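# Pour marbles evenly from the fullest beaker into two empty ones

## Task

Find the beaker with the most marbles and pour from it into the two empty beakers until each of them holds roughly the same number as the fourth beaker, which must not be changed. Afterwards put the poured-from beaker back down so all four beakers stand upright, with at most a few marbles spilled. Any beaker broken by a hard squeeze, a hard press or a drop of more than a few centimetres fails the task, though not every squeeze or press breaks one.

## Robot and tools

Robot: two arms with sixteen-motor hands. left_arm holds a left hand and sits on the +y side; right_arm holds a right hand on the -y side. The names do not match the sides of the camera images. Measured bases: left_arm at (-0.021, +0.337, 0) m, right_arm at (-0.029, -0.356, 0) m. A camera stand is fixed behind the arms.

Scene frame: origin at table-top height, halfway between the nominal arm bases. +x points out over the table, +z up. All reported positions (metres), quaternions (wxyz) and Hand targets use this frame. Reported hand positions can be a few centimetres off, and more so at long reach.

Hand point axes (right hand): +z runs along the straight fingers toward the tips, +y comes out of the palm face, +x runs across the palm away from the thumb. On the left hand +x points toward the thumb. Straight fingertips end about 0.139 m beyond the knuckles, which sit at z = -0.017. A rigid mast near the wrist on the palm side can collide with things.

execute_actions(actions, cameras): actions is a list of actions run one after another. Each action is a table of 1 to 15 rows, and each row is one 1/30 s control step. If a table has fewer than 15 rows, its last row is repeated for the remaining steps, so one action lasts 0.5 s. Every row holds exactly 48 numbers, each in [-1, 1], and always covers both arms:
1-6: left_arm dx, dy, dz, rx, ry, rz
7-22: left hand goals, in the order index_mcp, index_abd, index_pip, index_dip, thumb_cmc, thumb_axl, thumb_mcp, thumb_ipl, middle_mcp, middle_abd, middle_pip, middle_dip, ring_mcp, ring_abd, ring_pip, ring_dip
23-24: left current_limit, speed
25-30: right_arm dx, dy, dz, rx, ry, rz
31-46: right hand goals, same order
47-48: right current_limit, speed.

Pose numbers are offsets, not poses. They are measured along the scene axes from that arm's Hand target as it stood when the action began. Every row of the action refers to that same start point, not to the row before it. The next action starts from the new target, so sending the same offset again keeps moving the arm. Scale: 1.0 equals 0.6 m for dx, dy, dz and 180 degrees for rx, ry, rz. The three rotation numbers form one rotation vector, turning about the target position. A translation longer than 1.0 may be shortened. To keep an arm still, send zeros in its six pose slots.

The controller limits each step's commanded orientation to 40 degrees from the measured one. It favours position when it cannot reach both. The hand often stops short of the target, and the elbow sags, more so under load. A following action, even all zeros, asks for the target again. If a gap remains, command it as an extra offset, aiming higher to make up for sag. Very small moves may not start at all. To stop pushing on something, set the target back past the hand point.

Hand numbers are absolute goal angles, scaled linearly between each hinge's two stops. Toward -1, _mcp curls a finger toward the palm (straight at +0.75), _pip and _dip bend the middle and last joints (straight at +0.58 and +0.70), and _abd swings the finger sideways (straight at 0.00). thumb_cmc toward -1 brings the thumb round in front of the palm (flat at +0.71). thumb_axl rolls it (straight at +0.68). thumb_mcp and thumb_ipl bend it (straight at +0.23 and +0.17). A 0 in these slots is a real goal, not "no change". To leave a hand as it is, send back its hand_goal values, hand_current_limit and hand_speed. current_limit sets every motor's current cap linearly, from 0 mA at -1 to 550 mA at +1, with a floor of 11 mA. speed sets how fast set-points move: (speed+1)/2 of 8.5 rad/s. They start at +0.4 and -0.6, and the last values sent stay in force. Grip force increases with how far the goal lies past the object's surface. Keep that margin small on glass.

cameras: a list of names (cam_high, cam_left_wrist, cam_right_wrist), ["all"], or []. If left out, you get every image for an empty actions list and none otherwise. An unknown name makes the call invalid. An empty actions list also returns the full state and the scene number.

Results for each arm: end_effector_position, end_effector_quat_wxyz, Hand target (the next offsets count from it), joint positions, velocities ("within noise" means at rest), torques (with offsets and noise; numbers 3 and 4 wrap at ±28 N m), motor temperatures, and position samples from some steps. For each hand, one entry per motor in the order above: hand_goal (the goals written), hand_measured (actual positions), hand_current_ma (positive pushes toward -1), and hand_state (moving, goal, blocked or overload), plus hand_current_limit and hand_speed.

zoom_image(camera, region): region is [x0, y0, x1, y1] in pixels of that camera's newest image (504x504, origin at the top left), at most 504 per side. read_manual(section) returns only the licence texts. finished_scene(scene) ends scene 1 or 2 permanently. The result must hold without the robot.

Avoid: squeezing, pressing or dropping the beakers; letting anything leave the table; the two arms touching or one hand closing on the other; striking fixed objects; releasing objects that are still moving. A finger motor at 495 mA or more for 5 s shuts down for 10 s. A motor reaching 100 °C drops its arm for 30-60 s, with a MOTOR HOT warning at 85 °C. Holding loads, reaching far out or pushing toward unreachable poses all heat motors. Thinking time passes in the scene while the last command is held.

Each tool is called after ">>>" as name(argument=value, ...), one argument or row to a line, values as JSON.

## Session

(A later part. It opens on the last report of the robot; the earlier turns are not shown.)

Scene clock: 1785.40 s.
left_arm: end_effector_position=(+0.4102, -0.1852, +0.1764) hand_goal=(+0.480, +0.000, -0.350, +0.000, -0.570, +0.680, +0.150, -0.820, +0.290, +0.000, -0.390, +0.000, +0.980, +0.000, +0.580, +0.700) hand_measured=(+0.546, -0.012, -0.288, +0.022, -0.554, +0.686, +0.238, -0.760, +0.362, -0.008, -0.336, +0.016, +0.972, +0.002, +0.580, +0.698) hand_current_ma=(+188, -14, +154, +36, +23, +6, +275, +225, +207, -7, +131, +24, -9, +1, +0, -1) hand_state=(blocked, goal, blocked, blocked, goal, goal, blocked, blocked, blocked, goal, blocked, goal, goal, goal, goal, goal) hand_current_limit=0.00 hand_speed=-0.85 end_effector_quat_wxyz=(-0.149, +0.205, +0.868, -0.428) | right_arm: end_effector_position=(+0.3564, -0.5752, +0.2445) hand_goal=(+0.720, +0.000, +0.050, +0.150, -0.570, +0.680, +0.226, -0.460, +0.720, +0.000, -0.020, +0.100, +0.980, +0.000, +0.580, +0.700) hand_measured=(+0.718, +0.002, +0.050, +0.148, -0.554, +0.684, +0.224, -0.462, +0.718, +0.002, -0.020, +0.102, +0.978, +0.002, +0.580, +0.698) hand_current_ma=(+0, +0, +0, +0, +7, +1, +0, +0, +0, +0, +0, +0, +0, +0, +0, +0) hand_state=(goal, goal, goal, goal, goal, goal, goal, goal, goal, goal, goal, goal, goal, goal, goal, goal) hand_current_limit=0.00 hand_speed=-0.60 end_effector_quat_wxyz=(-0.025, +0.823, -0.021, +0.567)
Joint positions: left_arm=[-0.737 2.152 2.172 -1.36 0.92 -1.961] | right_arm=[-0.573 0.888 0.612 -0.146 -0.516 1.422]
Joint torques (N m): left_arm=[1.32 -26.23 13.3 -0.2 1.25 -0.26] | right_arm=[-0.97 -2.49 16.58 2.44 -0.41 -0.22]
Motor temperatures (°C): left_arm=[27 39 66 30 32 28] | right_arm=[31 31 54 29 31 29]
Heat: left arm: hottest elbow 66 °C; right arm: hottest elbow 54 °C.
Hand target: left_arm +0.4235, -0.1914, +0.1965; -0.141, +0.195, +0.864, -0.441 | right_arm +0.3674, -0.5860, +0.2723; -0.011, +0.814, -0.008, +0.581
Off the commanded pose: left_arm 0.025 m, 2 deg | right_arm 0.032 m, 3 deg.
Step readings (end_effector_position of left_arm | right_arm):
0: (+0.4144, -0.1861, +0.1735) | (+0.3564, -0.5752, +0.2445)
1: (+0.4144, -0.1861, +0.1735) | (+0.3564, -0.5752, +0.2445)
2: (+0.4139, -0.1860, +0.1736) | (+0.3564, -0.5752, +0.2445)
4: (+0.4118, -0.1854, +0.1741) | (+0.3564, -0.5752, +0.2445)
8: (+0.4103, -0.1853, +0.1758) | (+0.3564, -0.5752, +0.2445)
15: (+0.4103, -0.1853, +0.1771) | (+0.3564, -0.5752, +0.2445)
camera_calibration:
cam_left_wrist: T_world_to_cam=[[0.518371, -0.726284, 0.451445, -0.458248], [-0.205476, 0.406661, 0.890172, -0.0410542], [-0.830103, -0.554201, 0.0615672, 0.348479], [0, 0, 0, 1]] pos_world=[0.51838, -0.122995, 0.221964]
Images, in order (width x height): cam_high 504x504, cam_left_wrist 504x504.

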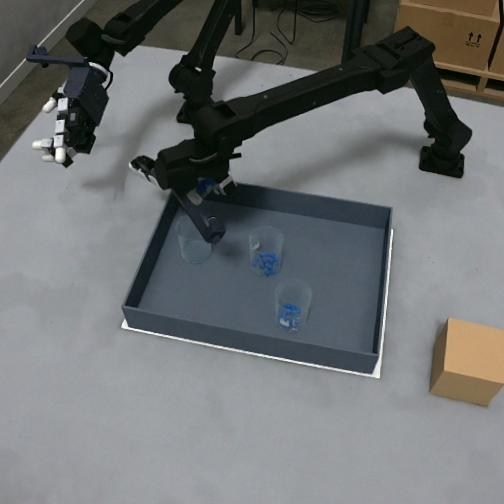

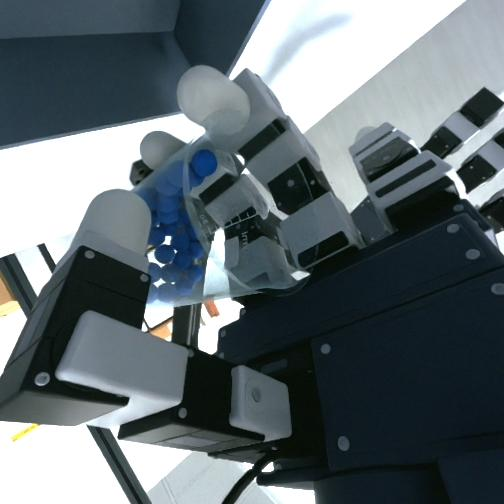

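>>> execute_actions(
  actions=[
    [[0,0,0,0.0012,0.0066,0,0.48,0,-0.35,0,-0.571,0.68,0.15,-0.82,0.29,0,-0.39,0,0.98,0,0.58,0.7,0,-0.85,0,0,0,0,0,0,0.72,0,0.05,0.15,-0.571,0.68,0.225,-0.46,0.72,0,-0.02,0.1,0.98,0,0.58,0.7,0,-0.6]],
  ],
  cameras=["cam_high", "cam_left_wrist"],
)

>>> zoom_image(
  camera="cam_high",
  region=[160, 200, 240, 280],
)

>>> zoom_image(
  camera="cam_left_wrist",
  region=[80, 60, 340, 320],
)

Scene clock: 1794.80 s.
left_arm: end_effector_position=(+0.4089, -0.1867, +0.1763) hand_goal=(+0.480, +0.000, -0.350, +0.000, -0.570, +0.680, +0.150, -0.820, +0.290, +0.000, -0.390, +0.000, +0.980, +0.000, +0.580, +0.700) hand_measured=(+0.546, -0.012, -0.288, +0.022, -0.554, +0.686, +0.238, -0.760, +0.362, -0.008, -0.336, +0.016, +0.972, +0.002, +0.580, +0.698) hand_current_ma=(+188, -14, +154, +36, +23, +6, +275, +225, +207, -7, +131, +24, -9, +1, +0, -1) hand_state=(blocked, goal, blocked, blocked, goal, goal, blocked, blocked, blocked, goal, blocked, goal, goal, goal, goal, goal) hand_current_limit=0.00 hand_speed=-0.85 end_effector_quat_wxyz=(-0.159, +0.201, +0.866, -0.429) | right_arm: end_effector_position=(+0.3564, -0.5752, +0.2445) hand_goal=(+0.720, +0.000, +0.050, +0.150, -0.570, +0.680, +0.226, -0.460, +0.720, +0.000, -0.020, +0.100, +0.980, +0.000, +0.580, +0.700) hand_measured=(+0.718, +0.002, +0.050, +0.148, -0.554, +0.684, +0.224, -0.462, +0.718, +0.002, -0.020, +0.102, +0.978, +0.002, +0.580, +0.698) hand_current_ma=(+0, +0, +0, +0, +7, +1, +0, +0, +0, +0, +0, +0, +0, +0, +0, +0) hand_state=(goal, goal, goal, goal, goal, goal, goal, goal, goal, goal, goal, goal, goal, goal, goal, goal) hand_current_limit=0.00 hand_speed=-0.60 end_effector_quat_wxyz=(-0.025, +0.823, -0.021, +0.567)
Joint positions: left_arm=[-0.737 2.169 2.197 -1.386 0.932 -1.961] | right_arm=[-0.573 0.888 0.612 -0.146 -0.516 1.422]
Joint torques (N m): left_arm=[1.49 -26.75 13.24 -0.21 1.26 -0.27] | right_arm=[-1.03 -2.37 16.57 2.5 -0.42 -0.23]
Motor temperatures (°C): left_arm=[27 38 68 30 32 28] | right_arm=[31 31 54 29 31 29]
Heat: left arm: hottest elbow 68 °C; right arm: hottest elbow 54 °C.
Hand target: left_arm +0.4235, -0.1914, +0.1965; -0.151, +0.190, +0.864, -0.442 | right_arm +0.3674, -0.5860, +0.2723; -0.011, +0.814, -0.008, +0.581
Off the commanded pose: left_arm 0.025 m, 2 deg | right_arm 0.032 m, 3 deg.
Step readings (end_effector_position of left_arm | right_arm):
0: (+0.4102, -0.1853, +0.1761) | (+0.3564, -0.5752, +0.2445)
1: (+0.4100, -0.1854, +0.1763) | (+0.3564, -0.5752, +0.2445)
2: (+0.4096, -0.1853, +0.1765) | (+0.3564, -0.5752, +0.2445)
4: (+0.4093, -0.1861, +0.1772) | (+0.3564, -0.5752, +0.2445)
8: (+0.4093, -0.1867, +0.1776) | (+0.3564, -0.5752, +0.2445)
15: (+0.4088, -0.1867, +0.1763) | (+0.3564, -0.5752, +0.2445)
camera_calibration:
cam_left_wrist: T_world_to_cam=[[0.52575, -0.729077, 0.438216, -0.459851], [-0.185544, 0.404467, 0.895533, -0.0501164], [-0.830157, -0.552135, 0.0773731, 0.344129], [0, 0, 0, 1]] pos_world=[0.518149, -0.12499, 0.219769]
Images, in order (width x height): cam_high 504x504, cam_left_wrist 504x504.

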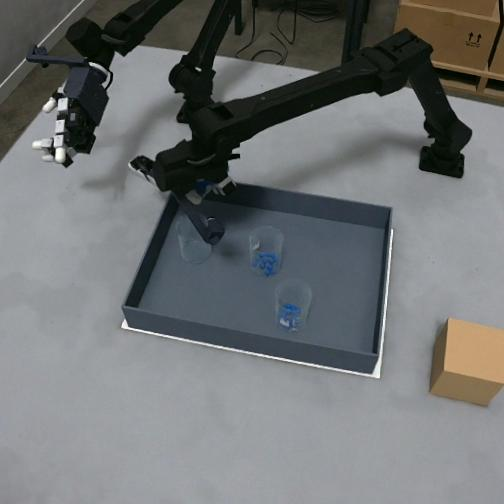

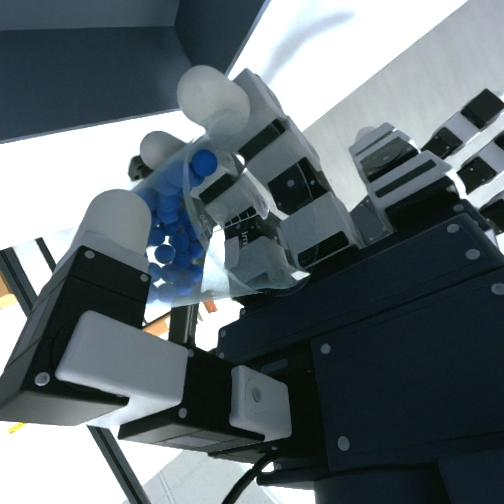

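Scaled by 6.300 from the camera's 504x504 image, which has a finer 720x720 frame.

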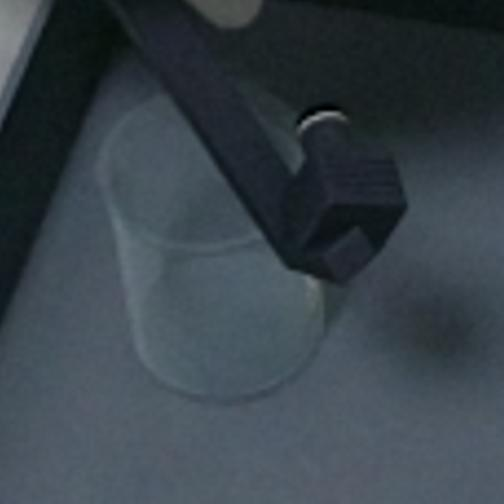

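Scaled by 1.938 from the camera's 504x504 image, which has a finer 720x720 frame.

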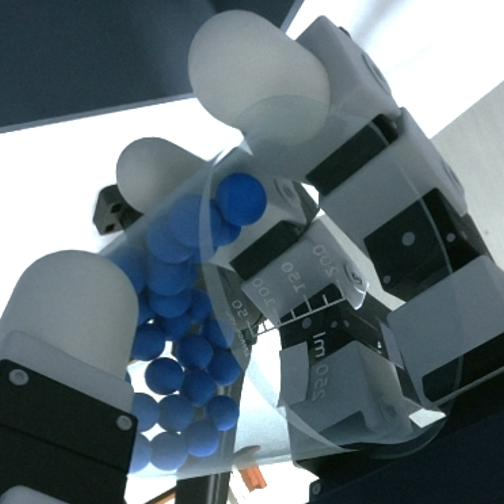

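>>> execute_actions(
  actions=[
    [[0,0,0,0.0017,0.0098,0,0.48,0,-0.35,0,-0.571,0.68,0.15,-0.82,0.29,0,-0.39,0,0.98,0,0.58,0.7,0,-0.85,0,0,0,0,0,0,0.72,0,0.05,0.15,-0.571,0.68,0.225,-0.46,0.72,0,-0.02,0.1,0.98,0,0.58,0.7,0,-0.6]],
    [[0,0,0,0,0,0,0.48,0,-0.35,0,-0.571,0.68,0.15,-0.82,0.29,0,-0.39,0,0.98,0,0.58,0.7,0,-0.85,0,0,0,0,0,0,0.72,0,0.05,0.15,-0.571,0.68,0.225,-0.46,0.72,0,-0.02,0.1,0.98,0,0.58,0.7,0,-0.6]],
  ],
  cameras=["cam_high", "cam_left_wrist"],
)

>>> zoom_image(
  camera="cam_high",
  region=[160, 200, 240, 280],
)

>>> zoom_image(
  camera="cam_left_wrist",
  region=[80, 60, 340, 320],
)

Scene clock: 1806.77 s.
left_arm: end_effector_position=(+0.4093, -0.1870, +0.1772) hand_goal=(+0.480, +0.000, -0.350, +0.000, -0.570, +0.680, +0.150, -0.820, +0.290, +0.000, -0.390, +0.000, +0.980, +0.000, +0.580, +0.700) hand_measured=(+0.546, -0.012, -0.288, +0.022, -0.554, +0.686, +0.238, -0.760, +0.362, -0.008, -0.336, +0.016, +0.972, +0.002, +0.580, +0.698) hand_current_ma=(+187, -14, +154, +36, +23, +6, +275, +225, +207, -7, +131, +24, -9, +1, +0, -1) hand_state=(blocked, goal, blocked, blocked, goal, goal, blocked, blocked, blocked, goal, blocked, goal, goal, goal, goal, goal) hand_current_limit=0.00 hand_speed=-0.85 end_effector_quat_wxyz=(-0.172, +0.193, +0.865, -0.429) | right_arm: end_effector_position=(+0.3564, -0.5752, +0.2445) hand_goal=(+0.720, +0.000, +0.050, +0.150, -0.570, +0.680, +0.226, -0.460, +0.720, +0.000, -0.020, +0.100, +0.980, +0.000, +0.580, +0.700) hand_measured=(+0.718, +0.002, +0.050, +0.148, -0.554, +0.684, +0.224, -0.462, +0.718, +0.002, -0.020, +0.102, +0.978, +0.002, +0.580, +0.698) hand_current_ma=(+0, +0, +0, +0, +7, +1, +0, +0, +0, +0, +0, +0, +0, +0, +0, +0) hand_state=(goal, goal, goal, goal, goal, goal, goal, goal, goal, goal, goal, goal, goal, goal, goal, goal) hand_current_limit=0.00 hand_speed=-0.60 end_effector_quat_wxyz=(-0.025, +0.823, -0.021, +0.567)
Joint positions: left_arm=[-0.732 2.194 2.238 -1.427 0.949 -1.962] | right_arm=[-0.573 0.888 0.612 -0.146 -0.516 1.422]
Joint torques (N m): left_arm=[1.44 -26.99 13.16 -0.28 1.28 -0.27] | right_arm=[-0.67 -2.26 16.55 2.45 -0.41 -0.24]
Motor temperatures (°C): left_arm=[27 40 65 30 32 28] | right_arm=[31 31 55 29 31 29]
Heat: left arm: hottest elbow 65 °C; right arm: hottest elbow 55 °C.
Hand target: left_arm +0.4234, -0.1915, +0.1965; -0.164, +0.183, +0.862, -0.442 | right_arm +0.3674, -0.5860, +0.2723; -0.011, +0.814, -0.008, +0.581
Off the commanded pose: left_arm 0.024 m, 2 deg | right_arm 0.032 m, 3 deg.
Step readings (end_effector_position of left_arm | right_arm):
0: (+0.4089, -0.1867, +0.1763) | (+0.3564, -0.5752, +0.2445)
1: (+0.4089, -0.1867, +0.1763) | (+0.3564, -0.5752, +0.2445)
2: (+0.4085, -0.1867, +0.1767) | (+0.3564, -0.5752, +0.2445)
4: (+0.4079, -0.1872, +0.1777) | (+0.3564, -0.5752, +0.2445)
8: (+0.4087, -0.1882, +0.1784) | (+0.3564, -0.5752, +0.2445)
15: (+0.4096, -0.1869, +0.1765) | (+0.3564, -0.5752, +0.2445)
16: (+0.4094, -0.1868, +0.1762) | (+0.3564, -0.5752, +0.2445)
17: (+0.4095, -0.1868, +0.1761) | (+0.3564, -0.5752, +0.2445)
19: (+0.4094, -0.1867, +0.1759) | (+0.3564, -0.5752, +0.2445)
23: (+0.4093, -0.1867, +0.1762) | (+0.3564, -0.5752, +0.2445)
30: (+0.4095, -0.1872, +0.1771) | (+0.3564, -0.5752, +0.2445)
camera_calibration:
cam_left_wrist: T_world_to_cam=[[0.540398, -0.730602, 0.417363, -0.46322], [-0.158102, 0.399024, 0.903208, -0.0644663], [-0.826422, -0.554077, 0.100122, 0.338437], [0, 0, 0, 1]] pos_world=[0.519823, -0.125186, 0.217672]
Images, in order (width x height): cam_high 504x504, cam_left_wrist 504x504.

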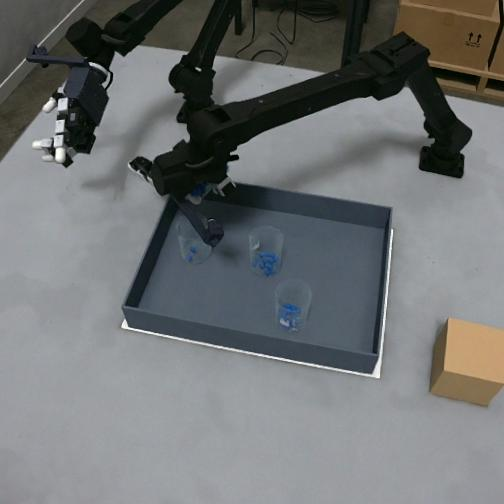

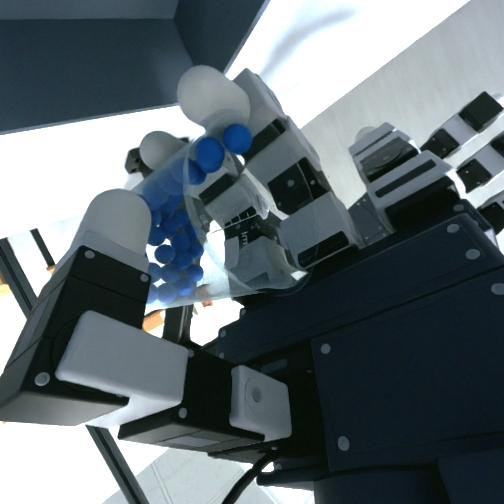

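Scaled by 6.300 from the camera's 504x504 image, which has a finer 720x720 frame.

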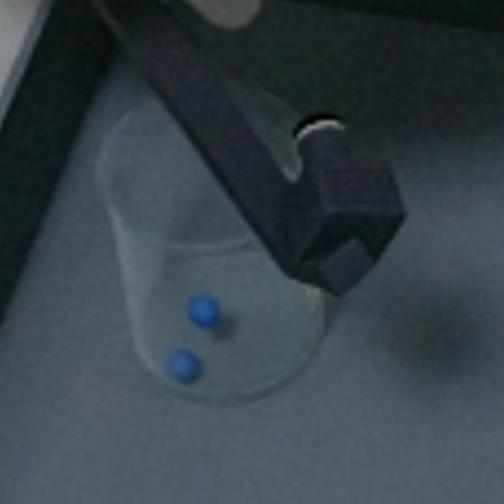

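Scaled by 1.938 from the camera's 504x504 image, which has a finer 720x720 frame.

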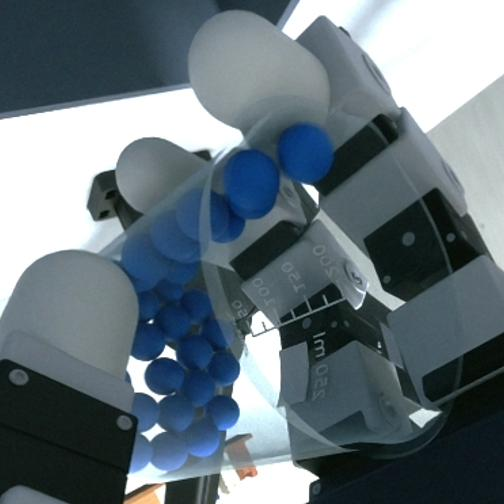

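>>> execute_actions(
  actions=[
    [[0,0,0,0,0,0,0.48,0,-0.35,0,-0.571,0.68,0.15,-0.82,0.29,0,-0.39,0,0.98,0,0.58,0.7,0,-0.85,0,0,0,0,0,0,0.72,0,0.05,0.15,-0.571,0.68,0.225,-0.46,0.72,0,-0.02,0.1,0.98,0,0.58,0.7,0,-0.6]],
  ],
  cameras=["cam_high","cam_left_wrist"],
)

>>> zoom_image(
  camera="cam_high",
  region=[160, 200, 240, 280],
)

>>> zoom_image(
  camera="cam_left_wrist",
  region=[80, 60, 340, 320],
)

Scene clock: 1844.27 s.
left_arm: end_effector_position=(+0.4093, -0.1870, +0.1772) hand_goal=(+0.480, +0.000, -0.350, +0.000, -0.570, +0.680, +0.150, -0.820, +0.290, +0.000, -0.390, +0.000, +0.980, +0.000, +0.580, +0.700) hand_measured=(+0.546, -0.012, -0.288, +0.022, -0.554, +0.686, +0.238, -0.760, +0.362, -0.008, -0.336, +0.016, +0.972, +0.002, +0.580, +0.698) hand_current_ma=(+187, -14, +154, +36, +23, +6, +275, +225, +207, -7, +131, +24, -9, +1, +0, -1) hand_state=(blocked, goal, blocked, blocked, goal, goal, blocked, blocked, blocked, goal, blocked, goal, goal, goal, goal, goal) hand_current_limit=0.00 hand_speed=-0.85 end_effector_quat_wxyz=(-0.172, +0.193, +0.865, -0.429) | right_arm: end_effector_position=(+0.3564, -0.5752, +0.2445) hand_goal=(+0.720, +0.000, +0.050, +0.150, -0.570, +0.680, +0.226, -0.460, +0.720, +0.000, -0.020, +0.100, +0.980, +0.000, +0.580, +0.700) hand_measured=(+0.718, +0.002, +0.050, +0.148, -0.554, +0.684, +0.224, -0.462, +0.718, +0.002, -0.020, +0.102, +0.978, +0.002, +0.580, +0.698) hand_current_ma=(+0, +0, +0, +0, +7, +1, +0, +0, +0, +0, +0, +0, +0, +0, +0, +0) hand_state=(goal, goal, goal, goal, goal, goal, goal, goal, goal, goal, goal, goal, goal, goal, goal, goal) hand_current_limit=0.00 hand_speed=-0.60 end_effector_quat_wxyz=(-0.025, +0.823, -0.021, +0.567)
Joint positions: left_arm=[-0.732 2.194 2.238 -1.427 0.949 -1.962] | right_arm=[-0.573 0.888 0.612 -0.146 -0.516 1.422]
Joint torques (N m): left_arm=[1.49 -26.93 13.19 -0.28 1.28 -0.27] | right_arm=[-1.32 -2.43 16.57 2.43 -0.41 -0.22]
Motor temperatures (°C): left_arm=[27 39 68 30 33 28] | right_arm=[31 31 55 29 31 29]
Heat: left arm: hottest elbow 68 °C; right arm: hottest elbow 55 °C.
Hand target: left_arm +0.4234, -0.1915, +0.1965; -0.164, +0.183, +0.862, -0.442 | right_arm +0.3674, -0.5860, +0.2723; -0.011, +0.814, -0.008, +0.581
Off the commanded pose: left_arm 0.024 m, 2 deg | right_arm 0.032 m, 3 deg.
Step readings (end_effector_position of left_arm | right_arm):
0: (+0.4093, -0.1870, +0.1772) | (+0.3564, -0.5752, +0.2445)
1: (+0.4093, -0.1870, +0.1772) | (+0.3564, -0.5752, +0.2445)
2: (+0.4093, -0.1870, +0.1772) | (+0.3564, -0.5752, +0.2445)
4: (+0.4093, -0.1870, +0.1772) | (+0.3564, -0.5752, +0.2445)
8: (+0.4093, -0.1870, +0.1772) | (+0.3564, -0.5752, +0.2445)
15: (+0.4093, -0.1870, +0.1772) | (+0.3564, -0.5752, +0.2445)
camera_calibration:
cam_left_wrist: T_world_to_cam=[[0.540398, -0.730602, 0.417363, -0.46322], [-0.158102, 0.399024, 0.903208, -0.0644663], [-0.826422, -0.554077, 0.100122, 0.338437], [0, 0, 0, 1]] pos_world=[0.519823, -0.125186, 0.217672]
Images, in order (width x height): cam_high 504x504, cam_left_wrist 504x504.

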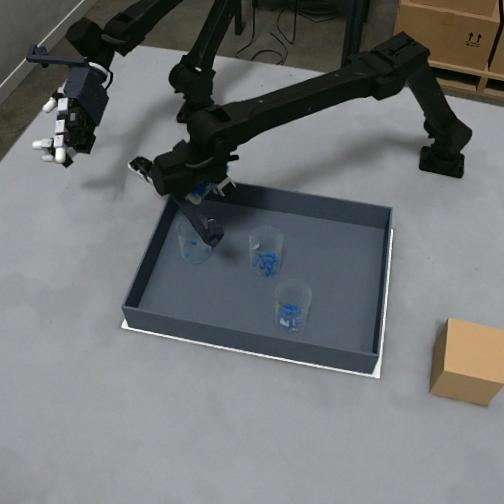

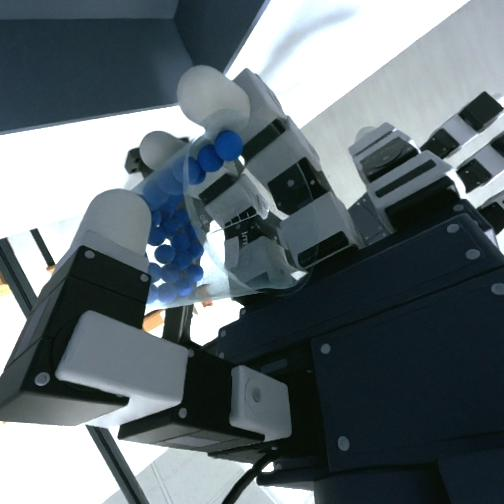

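Scaled by 6.300 from the camera's 504x504 image, which has a finer 720x720 frame.

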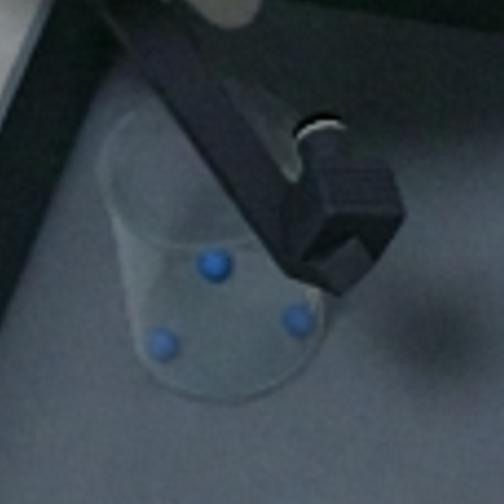

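Scaled by 1.938 from the camera's 504x504 image, which has a finer 720x720 frame.

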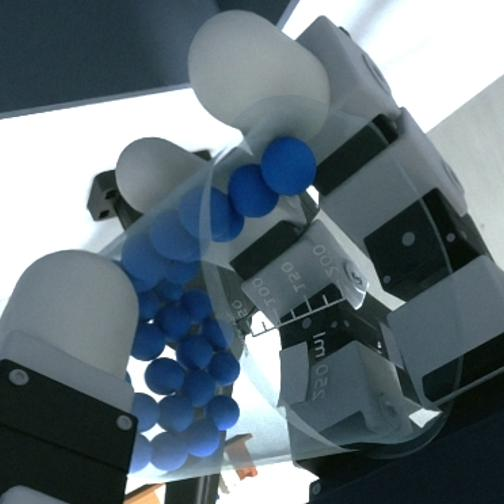

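>>> execute_actions(
  actions=[
    [[0,0,0,0.00097,0.00547,0,0.48,0,-0.35,0,-0.571,0.68,0.15,-0.82,0.29,0,-0.39,0,0.98,0,0.58,0.7,0,-0.85,0,0,0,0,0,0,0.72,0,0.05,0.15,-0.571,0.68,0.225,-0.46,0.72,0,-0.02,0.1,0.98,0,0.58,0.7,0,-0.6]],
  ],
  cameras=["cam_high","cam_left_wrist"],
)

>>> zoom_image(
  camera="cam_high",
  region=[160, 200, 240, 280],
)

>>> zoom_image(
  camera="cam_left_wrist",
  region=[80, 60, 340, 320],
)

Scene clock: 1853.00 s.
left_arm: end_effector_position=(+0.4093, -0.1875, +0.1779) hand_goal=(+0.480, +0.000, -0.350, +0.000, -0.570, +0.680, +0.150, -0.820, +0.290, +0.000, -0.390, +0.000, +0.980, +0.000, +0.580, +0.700) hand_measured=(+0.546, -0.012, -0.288, +0.022, -0.554, +0.686, +0.238, -0.760, +0.362, -0.008, -0.336, +0.016, +0.972, +0.002, +0.580, +0.698) hand_current_ma=(+187, -14, +154, +36, +23, +6, +275, +225, +207, -7, +131, +24, -9, +1, +0, -1) hand_state=(blocked, goal, blocked, blocked, goal, goal, blocked, blocked, blocked, goal, blocked, goal, goal, goal, goal, goal) hand_current_limit=0.00 hand_speed=-0.85 end_effector_quat_wxyz=(-0.179, +0.190, +0.864, -0.430) | right_arm: end_effector_position=(+0.3564, -0.5752, +0.2445) hand_goal=(+0.720, +0.000, +0.050, +0.150, -0.570, +0.680, +0.226, -0.460, +0.720, +0.000, -0.020, +0.100, +0.980, +0.000, +0.580, +0.700) hand_measured=(+0.718, +0.002, +0.050, +0.148, -0.554, +0.684, +0.224, -0.462, +0.718, +0.002, -0.020, +0.102, +0.978, +0.002, +0.580, +0.698) hand_current_ma=(+0, +0, +0, +0, +7, +1, +0, +0, +0, +0, +0, +0, +0, +0, +0, +0) hand_state=(goal, goal, goal, goal, goal, goal, goal, goal, goal, goal, goal, goal, goal, goal, goal, goal) hand_current_limit=0.00 hand_speed=-0.60 end_effector_quat_wxyz=(-0.025, +0.823, -0.021, +0.567)
Joint positions: left_arm=[-0.731 2.208 2.26 -1.449 0.959 -1.962] | right_arm=[-0.573 0.888 0.612 -0.146 -0.516 1.422]
Joint torques (N m): left_arm=[1.55 -27.11 13.14 -0.29 1.29 -0.28] | right_arm=[-0.79 -2.43 16.49 2.51 -0.42 -0.22]
Motor temperatures (°C): left_arm=[27 39 68 30 33 28] | right_arm=[31 31 55 29 31 29]
Heat: left arm: hottest elbow 68 °C; right arm: hottest elbow 55 °C.
Hand target: left_arm +0.4235, -0.1914, +0.1966; -0.172, +0.179, +0.862, -0.443 | right_arm +0.3674, -0.5860, +0.2723; -0.011, +0.814, -0.008, +0.581
Off the commanded pose: left_arm 0.024 m, 2 deg | right_arm 0.032 m, 3 deg.
Step readings (end_effector_position of left_arm | right_arm):
0: (+0.4093, -0.1870, +0.1772) | (+0.3564, -0.5752, +0.2445)
1: (+0.4093, -0.1870, +0.1772) | (+0.3564, -0.5752, +0.2445)
2: (+0.4090, -0.1870, +0.1774) | (+0.3564, -0.5752, +0.2445)
4: (+0.4089, -0.1873, +0.1780) | (+0.3564, -0.5752, +0.2445)
8: (+0.4091, -0.1881, +0.1784) | (+0.3564, -0.5752, +0.2445)
15: (+0.4090, -0.1877, +0.1781) | (+0.3564, -0.5752, +0.2445)
camera_calibration:
cam_left_wrist: T_world_to_cam=[[0.546671, -0.731452, 0.407589, -0.464884], [-0.144062, 0.397346, 0.90629, -0.0713828], [-0.824862, -0.55416, 0.111843, 0.33527], [0, 0, 0, 1]] pos_world=[0.520406, -0.125884, 0.216678]
Images, in order (width x height): cam_high 504x504, cam_left_wrist 504x504.

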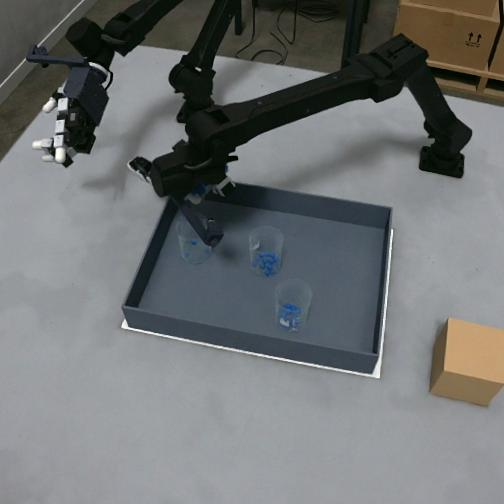

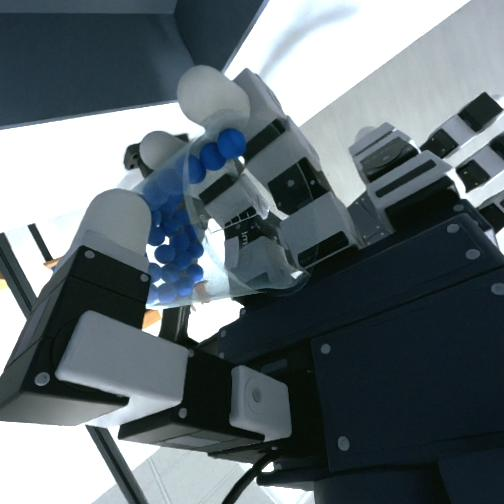

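Scaled by 6.300 from the camera's 504x504 image, which has a finer 720x720 frame.

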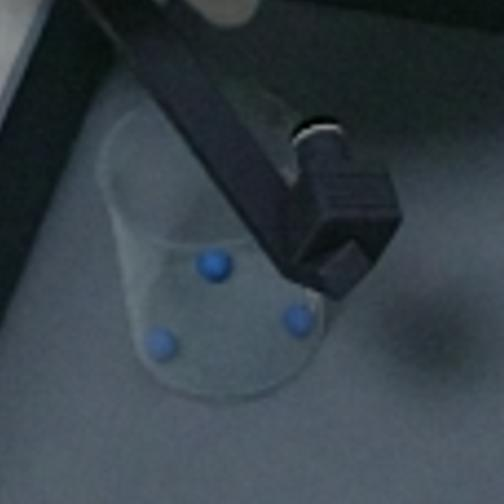

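Scaled by 1.938 from the camera's 504x504 image, which has a finer 720x720 frame.

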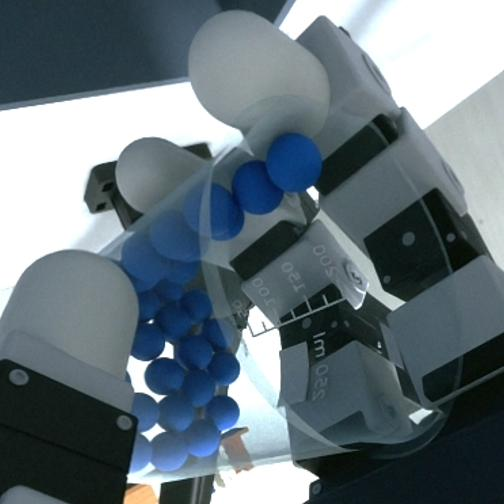

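>>> execute_actions(
  actions=[
    [[0,0,0,0.00077,0.00437,0,0.48,0,-0.35,0,-0.571,0.68,0.15,-0.82,0.29,0,-0.39,0,0.98,0,0.58,0.7,0,-0.85,0,0,0,0,0,0,0.72,0,0.05,0.15,-0.571,0.68,0.225,-0.46,0.72,0,-0.02,0.1,0.98,0,0.58,0.7,0,-0.6]],
  ],
  cameras=["cam_high","cam_left_wrist"],
)

>>> zoom_image(
  camera="cam_high",
  region=[160, 200, 240, 280],
)

>>> zoom_image(
  camera="cam_left_wrist",
  region=[80, 60, 340, 320],
)

Scene clock: 1862.50 s.
left_arm: end_effector_position=(+0.4093, -0.1881, +0.1802) hand_goal=(+0.480, +0.000, -0.350, +0.000, -0.570, +0.680, +0.150, -0.820, +0.290, +0.000, -0.390, +0.000, +0.980, +0.000, +0.580, +0.700) hand_measured=(+0.546, -0.012, -0.288, +0.020, -0.556, +0.686, +0.240, -0.760, +0.362, -0.008, -0.336, +0.016, +0.972, +0.002, +0.580, +0.698) hand_current_ma=(+181, -14, +153, +32, +21, +6, +275, +225, +206, -7, +131, +24, -9, +1, +0, -1) hand_state=(blocked, goal, blocked, goal, goal, goal, blocked, blocked, blocked, goal, blocked, goal, goal, goal, goal, goal) hand_current_limit=0.00 hand_speed=-0.85 end_effector_quat_wxyz=(-0.185, +0.187, +0.863, -0.432) | right_arm: end_effector_position=(+0.3564, -0.5752, +0.2445) hand_goal=(+0.720, +0.000, +0.050, +0.150, -0.570, +0.680, +0.226, -0.460, +0.720, +0.000, -0.020, +0.100, +0.980, +0.000, +0.580, +0.700) hand_measured=(+0.718, +0.002, +0.050, +0.148, -0.554, +0.684, +0.224, -0.462, +0.718, +0.002, -0.020, +0.102, +0.978, +0.002, +0.580, +0.698) hand_current_ma=(+0, +0, +0, +0, +7, +1, +0, +0, +0, +0, +0, +0, +0, +0, +0, +0) hand_state=(goal, goal, goal, goal, goal, goal, goal, goal, goal, goal, goal, goal, goal, goal, goal, goal) hand_current_limit=0.00 hand_speed=-0.60 end_effector_quat_wxyz=(-0.025, +0.823, -0.021, +0.567)
Joint positions: left_arm=[-0.729 2.218 2.282 -1.468 0.968 -1.962] | right_arm=[-0.573 0.888 0.612 -0.146 -0.516 1.422]
Joint torques (N m): left_arm=[1.49 -26.99 12.92 -0.29 1.23 -0.24] | right_arm=[-0.79 -2.61 16.53 2.56 -0.42 -0.21]
Motor temperatures (°C): left_arm=[27 40 68 30 34 28] | right_arm=[31 31 56 29 31 29]
Heat: left arm: hottest elbow 68 °C; right arm: hottest elbow 56 °C.
Hand target: left_arm +0.4234, -0.1915, +0.1965; -0.178, +0.175, +0.861, -0.443 | right_arm +0.3674, -0.5860, +0.2723; -0.011, +0.814, -0.008, +0.581
Off the commanded pose: left_arm 0.022 m, 2 deg | right_arm 0.032 m, 3 deg.
Step readings (end_effector_position of left_arm | right_arm):
0: (+0.4093, -0.1875, +0.1779) | (+0.3564, -0.5752, +0.2445)
1: (+0.4093, -0.1875, +0.1779) | (+0.3564, -0.5752, +0.2445)
2: (+0.4089, -0.1876, +0.1781) | (+0.3564, -0.5752, +0.2445)
4: (+0.4086, -0.1879, +0.1787) | (+0.3564, -0.5752, +0.2445)
8: (+0.4087, -0.1883, +0.1798) | (+0.3564, -0.5752, +0.2445)
15: (+0.4095, -0.1879, +0.1792) | (+0.3564, -0.5752, +0.2445)
camera_calibration:
cam_left_wrist: T_world_to_cam=[[0.551808, -0.731107, 0.401235, -0.467172], [-0.132532, 0.398125, 0.907707, -0.0780264], [-0.823373, -0.554057, 0.122794, 0.332104], [0, 0, 0, 1]] pos_world=[0.520894, -0.126485, 0.217491]
Images, in order (width x height): cam_high 504x504, cam_left_wrist 504x504.

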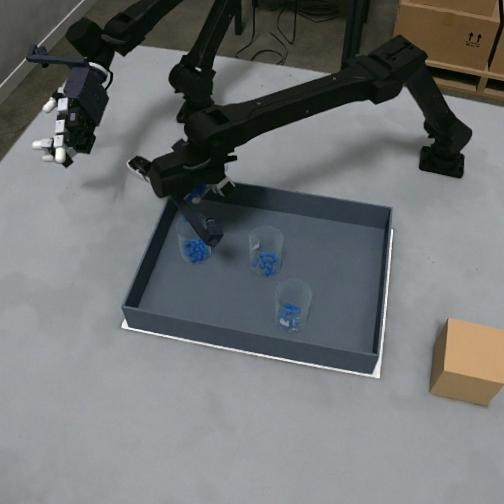

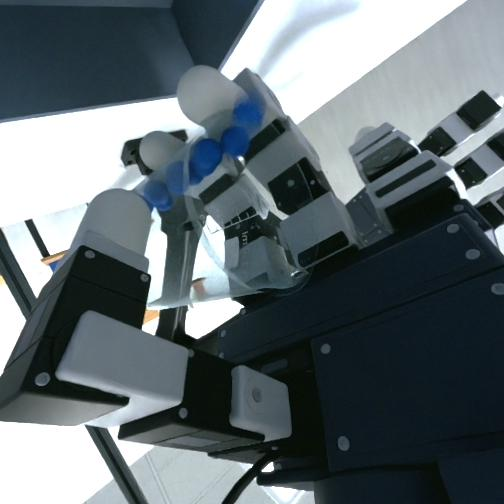

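Scaled by 6.300 from the camera's 504x504 image, which has a finer 720x720 frame.

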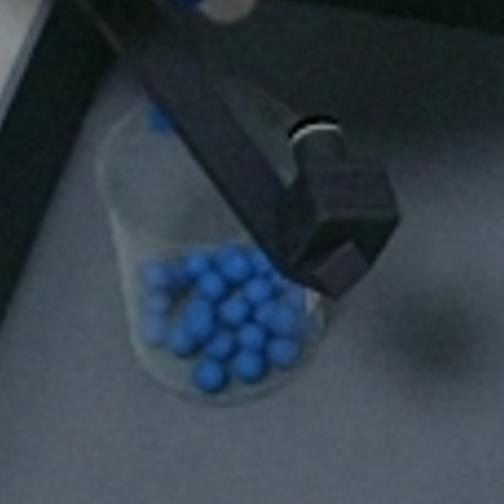

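Scaled by 1.938 from the camera's 504x504 image, which has a finer 720x720 frame.

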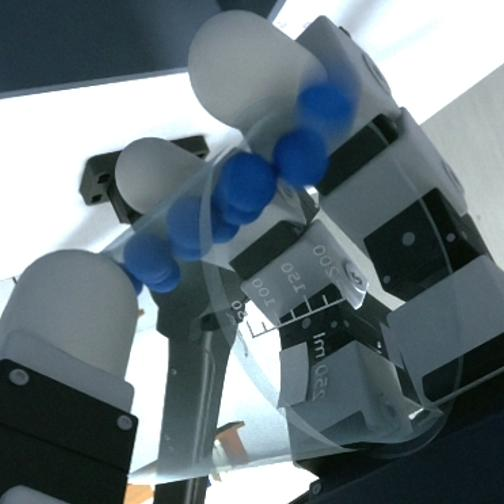

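>>> execute_actions(
  actions=[
    [[0,0,0,-0.0218,-0.1231,0,0.48,0,-0.35,0,-0.571,0.68,0.15,-0.82,0.29,0,-0.39,0,0.98,0,0.58,0.7,0,-0.85,0,0,0,0,0,0,0.72,0,0.05,0.15,-0.571,0.68,0.225,-0.46,0.72,0,-0.02,0.1,0.98,0,0.58,0.7,0,-0.6]],
  ],
  cameras=["cam_high","cam_left_wrist"],
)

>>> zoom_image(
  camera="cam_high",
  region=[160, 200, 240, 280],
)

>>> zoom_image(
  camera="cam_left_wrist",
  region=[80, 60, 340, 320],
)

Scene clock: 1871.20 s.
left_arm: end_effector_position=(+0.4279, -0.1843, +0.1950) hand_goal=(+0.480, +0.000, -0.350, +0.000, -0.570, +0.680, +0.150, -0.820, +0.290, +0.000, -0.390, +0.000, +0.980, +0.000, +0.580, +0.700) hand_measured=(+0.544, -0.012, -0.290, +0.020, -0.556, +0.686, +0.240, -0.760, +0.360, -0.008, -0.336, +0.016, +0.972, +0.002, +0.580, +0.698) hand_current_ma=(+175, -14, +151, +31, +20, +6, +275, +225, +203, -8, +131, +24, -10, +1, +0, -1) hand_state=(blocked, goal, blocked, goal, goal, goal, blocked, blocked, blocked, goal, blocked, goal, goal, goal, goal, goal) hand_current_limit=0.00 hand_speed=-0.85 end_effector_quat_wxyz=(-0.008, +0.264, +0.866, -0.425) | right_arm: end_effector_position=(+0.3564, -0.5752, +0.2445) hand_goal=(+0.720, +0.000, +0.050, +0.150, -0.570, +0.680, +0.226, -0.460, +0.720, +0.000, -0.020, +0.100, +0.980, +0.000, +0.580, +0.700) hand_measured=(+0.718, +0.002, +0.050, +0.148, -0.554, +0.684, +0.224, -0.462, +0.718, +0.002, -0.020, +0.102, +0.978, +0.002, +0.580, +0.698) hand_current_ma=(+0, +0, +0, +0, +7, +1, +0, +0, +0, +0, +0, +0, +0, +0, +0, +0) hand_state=(goal, goal, goal, goal, goal, goal, goal, goal, goal, goal, goal, goal, goal, goal, goal, goal) hand_current_limit=0.00 hand_speed=-0.60 end_effector_quat_wxyz=(-0.025, +0.823, -0.021, +0.567)
Joint positions: left_arm=[-0.757 1.978 1.946 -1.062 0.768 -1.933] | right_arm=[-0.573 0.888 0.612 -0.146 -0.516 1.422]
Joint torques (N m): left_arm=[-0.38 -26.34 8.31 1.4 0.49 -0.09] | right_arm=[-1.38 -2.49 16.54 2.45 -0.41 -0.2]
Motor temperatures (°C): left_arm=[27 39 66 30 34 28] | right_arm=[31 31 56 29 31 29]
Heat: left arm: hottest elbow 66 °C; right arm: hottest elbow 56 °C.
Hand target: left_arm +0.4234, -0.1916, +0.1966; -0.003, +0.263, +0.864, -0.430 | right_arm +0.3674, -0.5860, +0.2723; -0.011, +0.814, -0.008, +0.581
Off the commanded pose: left_arm 0.009 m, 1 deg | right_arm 0.032 m, 3 deg.
Step readings (end_effector_position of left_arm | right_arm):
0: (+0.4092, -0.1881, +0.1802) | (+0.3564, -0.5752, +0.2445)
1: (+0.4096, -0.1882, +0.1800) | (+0.3564, -0.5752, +0.2445)
2: (+0.4128, -0.1867, +0.1785) | (+0.3564, -0.5752, +0.2445)
4: (+0.4250, -0.1837, +0.1711) | (+0.3564, -0.5752, +0.2445)
8: (+0.4288, -0.1775, +0.1683) | (+0.3564, -0.5752, +0.2445)
15: (+0.4286, -0.1813, +0.1928) | (+0.3564, -0.5752, +0.2445)
camera_calibration:
cam_left_wrist: T_world_to_cam=[[0.367007, -0.679934, 0.634819, -0.437594], [-0.458825, 0.461331, 0.759377, 0.0896015], [-0.809188, -0.569968, -0.142659, 0.39054], [0, 0, 0, 1]] pos_world=[0.517732, -0.116275, 0.265466]
Images, in order (width x height): cam_high 504x504, cam_left_wrist 504x504.

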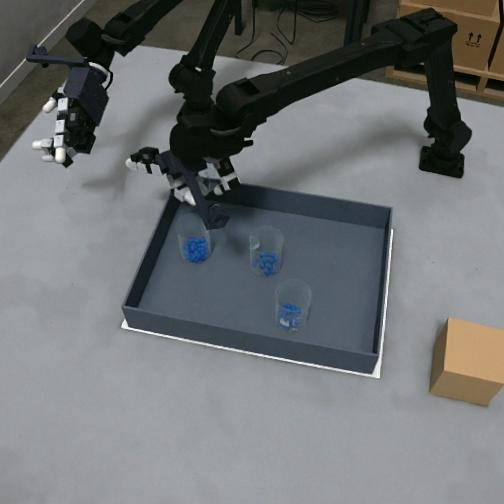

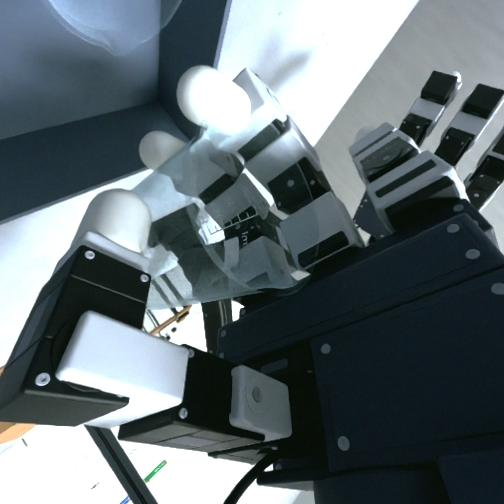

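Scaled by 6.300 from the camera's 504x504 image, which has a finer 720x720 frame.

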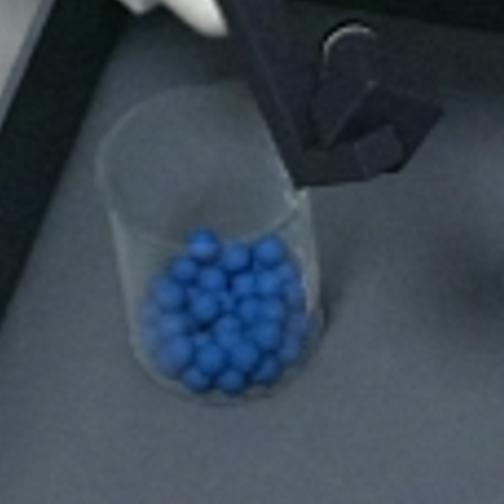

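Scaled by 1.938 from the camera's 504x504 image, which has a finer 720x720 frame.

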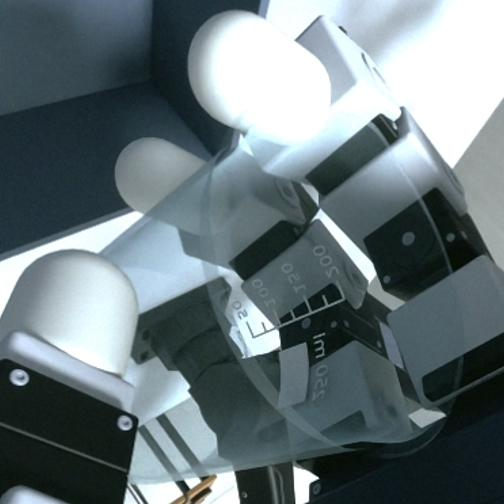

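>>> execute_actions(
  actions=[
    [[0,0,0.0667,-0.02143,-0.1213,0,0.48,0,-0.35,0,-0.571,0.68,0.15,-0.82,0.29,0,-0.39,0,0.98,0,0.58,0.7,0,-0.85,0,0,0,0,0,0,0.72,0,0.05,0.15,-0.571,0.68,0.225,-0.46,0.72,0,-0.02,0.1,0.98,0,0.58,0.7,0,-0.6]],
    [[0,0.02,0.0667,-0.02143,-0.1213,0,0.48,0,-0.35,0,-0.571,0.68,0.15,-0.82,0.29,0,-0.39,0,0.98,0,0.58,0.7,0,-0.85,0,0,0,0,0,0,0.72,0,0.05,0.15,-0.571,0.68,0.225,-0.46,0.72,0,-0.02,0.1,0.98,0,0.58,0.7,0,-0.6]],
    [[0,0.02,0.0667,-0.02143,-0.1213,0,0.48,0,-0.35,0,-0.571,0.68,0.15,-0.82,0.29,0,-0.39,0,0.98,0,0.58,0.7,0,-0.85,0,0,0,0,0,0,0.72,0,0.05,0.15,-0.571,0.68,0.225,-0.46,0.72,0,-0.02,0.1,0.98,0,0.58,0.7,0,-0.6]],
  ],
  cameras=["cam_high","cam_left_wrist"],
)

Scene clock: 1892.37 s.
left_arm: end_effector_position=(+0.4261, -0.1609, +0.3038) hand_goal=(+0.480, +0.000, -0.350, +0.000, -0.570, +0.680, +0.150, -0.820, +0.290, +0.000, -0.390, +0.000, +0.980, +0.000, +0.580, +0.700) hand_measured=(+0.544, -0.012, -0.290, +0.018, -0.556, +0.686, +0.240, -0.760, +0.360, -0.008, -0.336, +0.016, +0.974, +0.002, +0.580, +0.698) hand_current_ma=(+173, -14, +149, +29, +20, +7, +275, +224, +201, -8, +131, +24, -5, +1, +0, -1) hand_state=(blocked, goal, blocked, goal, goal, goal, blocked, blocked, blocked, goal, blocked, goal, goal, goal, goal, goal) hand_current_limit=0.00 hand_speed=-0.85 end_effector_quat_wxyz=(+0.470, +0.439, +0.705, -0.299) | right_arm: end_effector_position=(+0.3564, -0.5752, +0.2445) hand_goal=(+0.720, +0.000, +0.050, +0.150, -0.570, +0.680, +0.226, -0.460, +0.720, +0.000, -0.020, +0.100, +0.980, +0.000, +0.580, +0.700) hand_measured=(+0.718, +0.002, +0.050, +0.148, -0.554, +0.684, +0.224, -0.462, +0.718, +0.002, -0.020, +0.102, +0.978, +0.002, +0.580, +0.698) hand_current_ma=(+0, +0, +0, +0, +7, +1, +0, +0, +0, +0, +0, +0, +0, +0, +0, +0) hand_state=(goal, goal, goal, goal, goal, goal, goal, goal, goal, goal, goal, goal, goal, goal, goal, goal) hand_current_limit=0.00 hand_speed=-0.60 end_effector_quat_wxyz=(-0.025, +0.823, -0.021, +0.567)
Joint positions: left_arm=[-0.915 1.499 1.253 -0.151 0.19 -1.5] | right_arm=[-0.573 0.888 0.612 -0.146 -0.516 1.422]
Joint torques (N m): left_arm=[-0.21 -19.08 9.03 2.86 0.02 0.47] | right_arm=[-0.85 -2.32 16.53 2.43 -0.41 -0.24]
Motor temperatures (°C): left_arm=[27 42 62 30 32 28] | right_arm=[31 31 56 29 31 29]
Heat: left arm: hottest elbow 62 °C; right arm: hottest elbow 56 °C.
Hand target: left_arm +0.4234, -0.1674, +0.3166; +0.489, +0.452, +0.683, -0.300 | right_arm +0.3674, -0.5860, +0.2723; -0.011, +0.814, -0.008, +0.581
Off the commanded pose: left_arm 0.015 m, 4 deg | right_arm 0.032 m, 3 deg.
Step readings (end_effector_position of left_arm | right_arm):
0: (+0.4279, -0.1843, +0.1950) | (+0.3564, -0.5752, +0.2445)
1: (+0.4287, -0.1837, +0.1942) | (+0.3564, -0.5752, +0.2445)
2: (+0.4318, -0.1819, +0.1926) | (+0.3564, -0.5752, +0.2445)
4: (+0.4389, -0.1748, +0.1882) | (+0.3564, -0.5752, +0.2445)
8: (+0.4310, -0.1697, +0.1957) | (+0.3564, -0.5752, +0.2445)
15: (+0.4206, -0.1852, +0.2376) | (+0.3564, -0.5752, +0.2445)
16: (+0.4204, -0.1865, +0.2409) | (+0.3564, -0.5752, +0.2445)
17: (+0.4230, -0.1859, +0.2431) | (+0.3564, -0.5752, +0.2445)
19: (+0.4279, -0.1776, +0.2441) | (+0.3564, -0.5752, +0.2445)
23: (+0.4235, -0.1645, +0.2473) | (+0.3564, -0.5752, +0.2445)
30: (+0.4249, -0.1696, +0.2671) | (+0.3564, -0.5752, +0.2445)
31: (+0.4253, -0.1706, +0.2680) | (+0.3564, -0.5752, +0.2445)
32: (+0.4279, -0.1698, +0.2695) | (+0.3564, -0.5752, +0.2445)
34: (+0.4320, -0.1616, +0.2724) | (+0.3564, -0.5752, +0.2445)
38: (+0.4255, -0.1525, +0.2801) | (+0.3564, -0.5752, +0.2445)
45: (+0.4243, -0.1611, +0.3033) | (+0.3564, -0.5752, +0.2445)
camera_calibration:
cam_left_wrist: T_world_to_cam=[[-0.445586, -0.543249, 0.711571, -0.145162], [-0.847798, 0.511373, -0.140484, 0.442529], [-0.28756, -0.665867, -0.688426, 0.345969], [0, 0, 0, 1]] pos_world=[0.40998, -0.0747876, 0.403635]
Images, in order (width x height): cam_high 504x504, cam_left_wrist 504x504.

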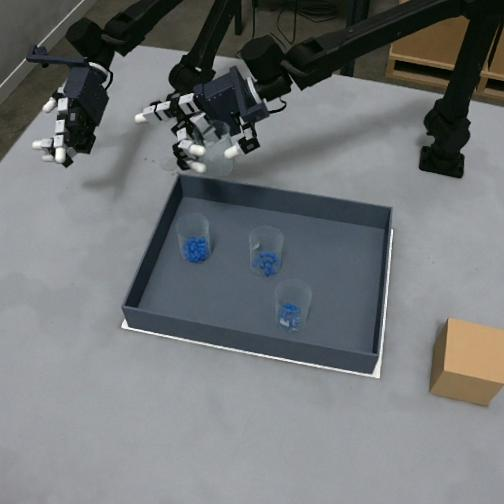

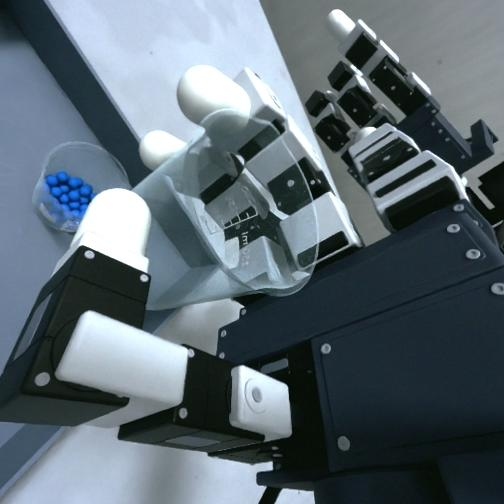

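>>> execute_actions(
  actions=[
    [[0.0036,0.107,0,0,0,0.0903,0.48,0,-0.35,0,-0.571,0.68,0.15,-0.82,0.29,0,-0.39,0,0.98,0,0.58,0.7,0,-0.85,0,0,0,0,0,0,0.72,0,0.05,0.15,-0.571,0.68,0.225,-0.46,0.72,0,-0.02,0.1,0.98,0,0.58,0.7,0,-0.6]],
    [[0.0036,0.107,0,0,0,0.0903,0.48,0,-0.35,0,-0.571,0.68,0.15,-0.82,0.29,0,-0.39,0,0.98,0,0.58,0.7,0,-0.85,0,0,0,0,0,0,0.72,0,0.05,0.15,-0.571,0.68,0.225,-0.46,0.72,0,-0.02,0.1,0.98,0,0.58,0.7,0,-0.6]],
    [[0.0036,0.107,0,0,0,0.0903,0.48,0,-0.35,0,-0.571,0.68,0.15,-0.82,0.29,0,-0.39,0,0.98,0,0.58,0.7,0,-0.85,0,0,0,0,0,0,0.72,0,0.05,0.15,-0.571,0.68,0.225,-0.46,0.72,0,-0.02,0.1,0.98,0,0.58,0.7,0,-0.6]],
    [[0.0036,0.107,0,0,0,0.0903,0.48,0,-0.35,0,-0.571,0.68,0.15,-0.82,0.29,0,-0.39,0,0.75,-0.9,0.58,0.7,0,-0.85,0,0,0,0,0,0,0.72,0,0.05,0.15,-0.571,0.68,0.225,-0.46,0.72,0,-0.02,0.1,0.98,0,0.58,0.7,0,-0.6]],
    [[0.0036,0.109,0,0,0,0,0.48,0,-0.35,0,-0.571,0.68,0.15,-0.82,0.29,0,-0.39,0,0.75,-0.9,0.58,0.7,0,-0.85,0,0,0,0,0,0,0.72,0,0.05,0.15,-0.571,0.68,0.225,-0.46,0.72,0,-0.02,0.1,0.98,0,0.58,0.7,0,-0.6]],
  ],
  cameras=["cam_high","cam_left_wrist"],
)

Scene clock: 1912.97 s.
left_arm: end_effector_position=(+0.4325, +0.1537, +0.3118) hand_goal=(+0.480, +0.000, -0.350, +0.000, -0.570, +0.680, +0.150, -0.820, +0.290, +0.000, -0.390, +0.000, +0.750, -0.900, +0.580, +0.700) hand_measured=(+0.544, -0.012, -0.290, +0.018, -0.556, +0.686, +0.240, -0.760, +0.360, -0.008, -0.336, +0.016, +0.750, -0.888, +0.580, +0.698) hand_current_ma=(+173, -14, +147, +29, +20, +7, +275, +222, +201, -8, +130, +24, +0, +13, +0, -1) hand_state=(blocked, goal, blocked, goal, goal, goal, blocked, blocked, blocked, goal, blocked, goal, goal, goal, goal, goal) hand_current_limit=0.00 hand_speed=-0.85 end_effector_quat_wxyz=(+0.566, +0.006, +0.825, +0.007) | right_arm: end_effector_position=(+0.3564, -0.5752, +0.2445) hand_goal=(+0.720, +0.000, +0.050, +0.150, -0.570, +0.680, +0.226, -0.460, +0.720, +0.000, -0.020, +0.100, +0.980, +0.000, +0.580, +0.700) hand_measured=(+0.718, +0.002, +0.050, +0.148, -0.554, +0.684, +0.224, -0.462, +0.718, +0.002, -0.020, +0.102, +0.978, +0.002, +0.580, +0.698) hand_current_ma=(+0, +0, +0, +0, +7, +1, +0, +0, +0, +0, +0, +0, +0, +0, +0, +0) hand_state=(goal, goal, goal, goal, goal, goal, goal, goal, goal, goal, goal, goal, goal, goal, goal, goal) hand_current_limit=0.00 hand_speed=-0.60 end_effector_quat_wxyz=(-0.025, +0.823, -0.021, +0.567)
Joint positions: left_arm=[-0.731 1.243 1.025 -0.263 -0.678 -1.869] | right_arm=[-0.573 0.888 0.612 -0.146 -0.516 1.422]
Joint torques (N m): left_arm=[0.5 -13.27 8.65 2.15 -0.33 0.47] | right_arm=[-1.03 -2.37 16.59 2.41 -0.43 -0.23]
Motor temperatures (°C): left_arm=[27 40 60 30 32 29] | right_arm=[31 31 56 29 31 29]
Heat: left arm: hottest elbow 60 °C; right arm: hottest elbow 56 °C.
Hand target: left_arm +0.4343, +0.1547, +0.3166; +0.573, +0.015, +0.819, +0.010 | right_arm +0.3674, -0.5860, +0.2723; -0.011, +0.814, -0.008, +0.581
Off the commanded pose: left_arm 0.005 m, 2 deg | right_arm 0.032 m, 3 deg.
Step readings (end_effector_position of left_arm | right_arm):
0: (+0.4262, -0.1609, +0.3039) | (+0.3564, -0.5752, +0.2445)
1: (+0.4261, -0.1608, +0.3037) | (+0.3564, -0.5752, +0.2445)
2: (+0.4296, -0.1550, +0.3035) | (+0.3564, -0.5752, +0.2445)
4: (+0.4334, -0.1365, +0.3022) | (+0.3564, -0.5752, +0.2445)
8: (+0.4327, -0.1070, +0.2972) | (+0.3564, -0.5752, +0.2445)
15: (+0.4316, -0.1002, +0.3037) | (+0.3564, -0.5752, +0.2445)
16: (+0.4320, -0.0990, +0.3043) | (+0.3564, -0.5752, +0.2445)
17: (+0.4343, -0.0918, +0.3045) | (+0.3564, -0.5752, +0.2445)
19: (+0.4357, -0.0726, +0.3054) | (+0.3564, -0.5752, +0.2445)
23: (+0.4331, -0.0478, +0.3054) | (+0.3564, -0.5752, +0.2445)
30: (+0.4318, -0.0412, +0.3100) | (+0.3564, -0.5752, +0.2445)
31: (+0.4319, -0.0401, +0.3100) | (+0.3564, -0.5752, +0.2445)
32: (+0.4327, -0.0333, +0.3111) | (+0.3564, -0.5752, +0.2445)
34: (+0.4324, -0.0161, +0.3134) | (+0.3564, -0.5752, +0.2445)
38: (+0.4311, +0.0062, +0.3145) | (+0.3564, -0.5752, +0.2445)
45: (+0.4299, +0.0145, +0.3123) | (+0.3564, -0.5752, +0.2445)
46: (+0.4299, +0.0157, +0.3120) | (+0.3564, -0.5752, +0.2445)
47: (+0.4292, +0.0216, +0.3127) | (+0.3564, -0.5752, +0.2445)
49: (+0.4272, +0.0400, +0.3150) | (+0.3564, -0.5752, +0.2445)
53: (+0.4305, +0.0693, +0.3130) | (+0.3564, -0.5752, +0.2445)
60: (+0.4328, +0.0856, +0.3069) | (+0.3564, -0.5752, +0.2445)
61: (+0.4327, +0.0856, +0.3065) | (+0.3564, -0.5752, +0.2445)
62: (+0.4336, +0.0872, +0.3055) | (+0.3564, -0.5752, +0.2445)
64: (+0.4327, +0.0944, +0.3015) | (+0.3564, -0.5752, +0.2445)
68: (+0.4291, +0.1295, +0.3009) | (+0.3564, -0.5752, +0.2445)
75: (+0.4324, +0.1543, +0.3128) | (+0.3564, -0.5752, +0.2445)
camera_calibration:
cam_left_wrist: T_world_to_cam=[[0.278282, -0.656159, 0.701437, -0.269684], [-0.827772, -0.534254, -0.171365, 0.449867], [0.487188, -0.532943, -0.691824, 0.208464], [0, 0, 0, 1]] pos_world=[0.345875, 0.174487, 0.410478]
Images, in order (width x height): cam_high 504x504, cam_left_wrist 504x504.

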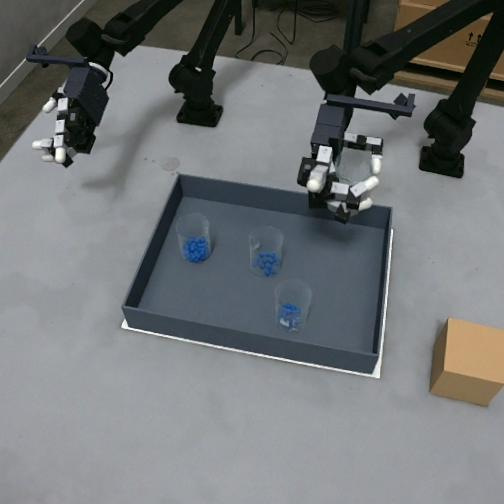

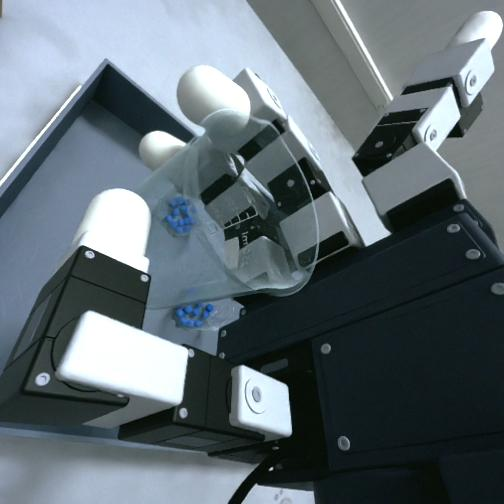

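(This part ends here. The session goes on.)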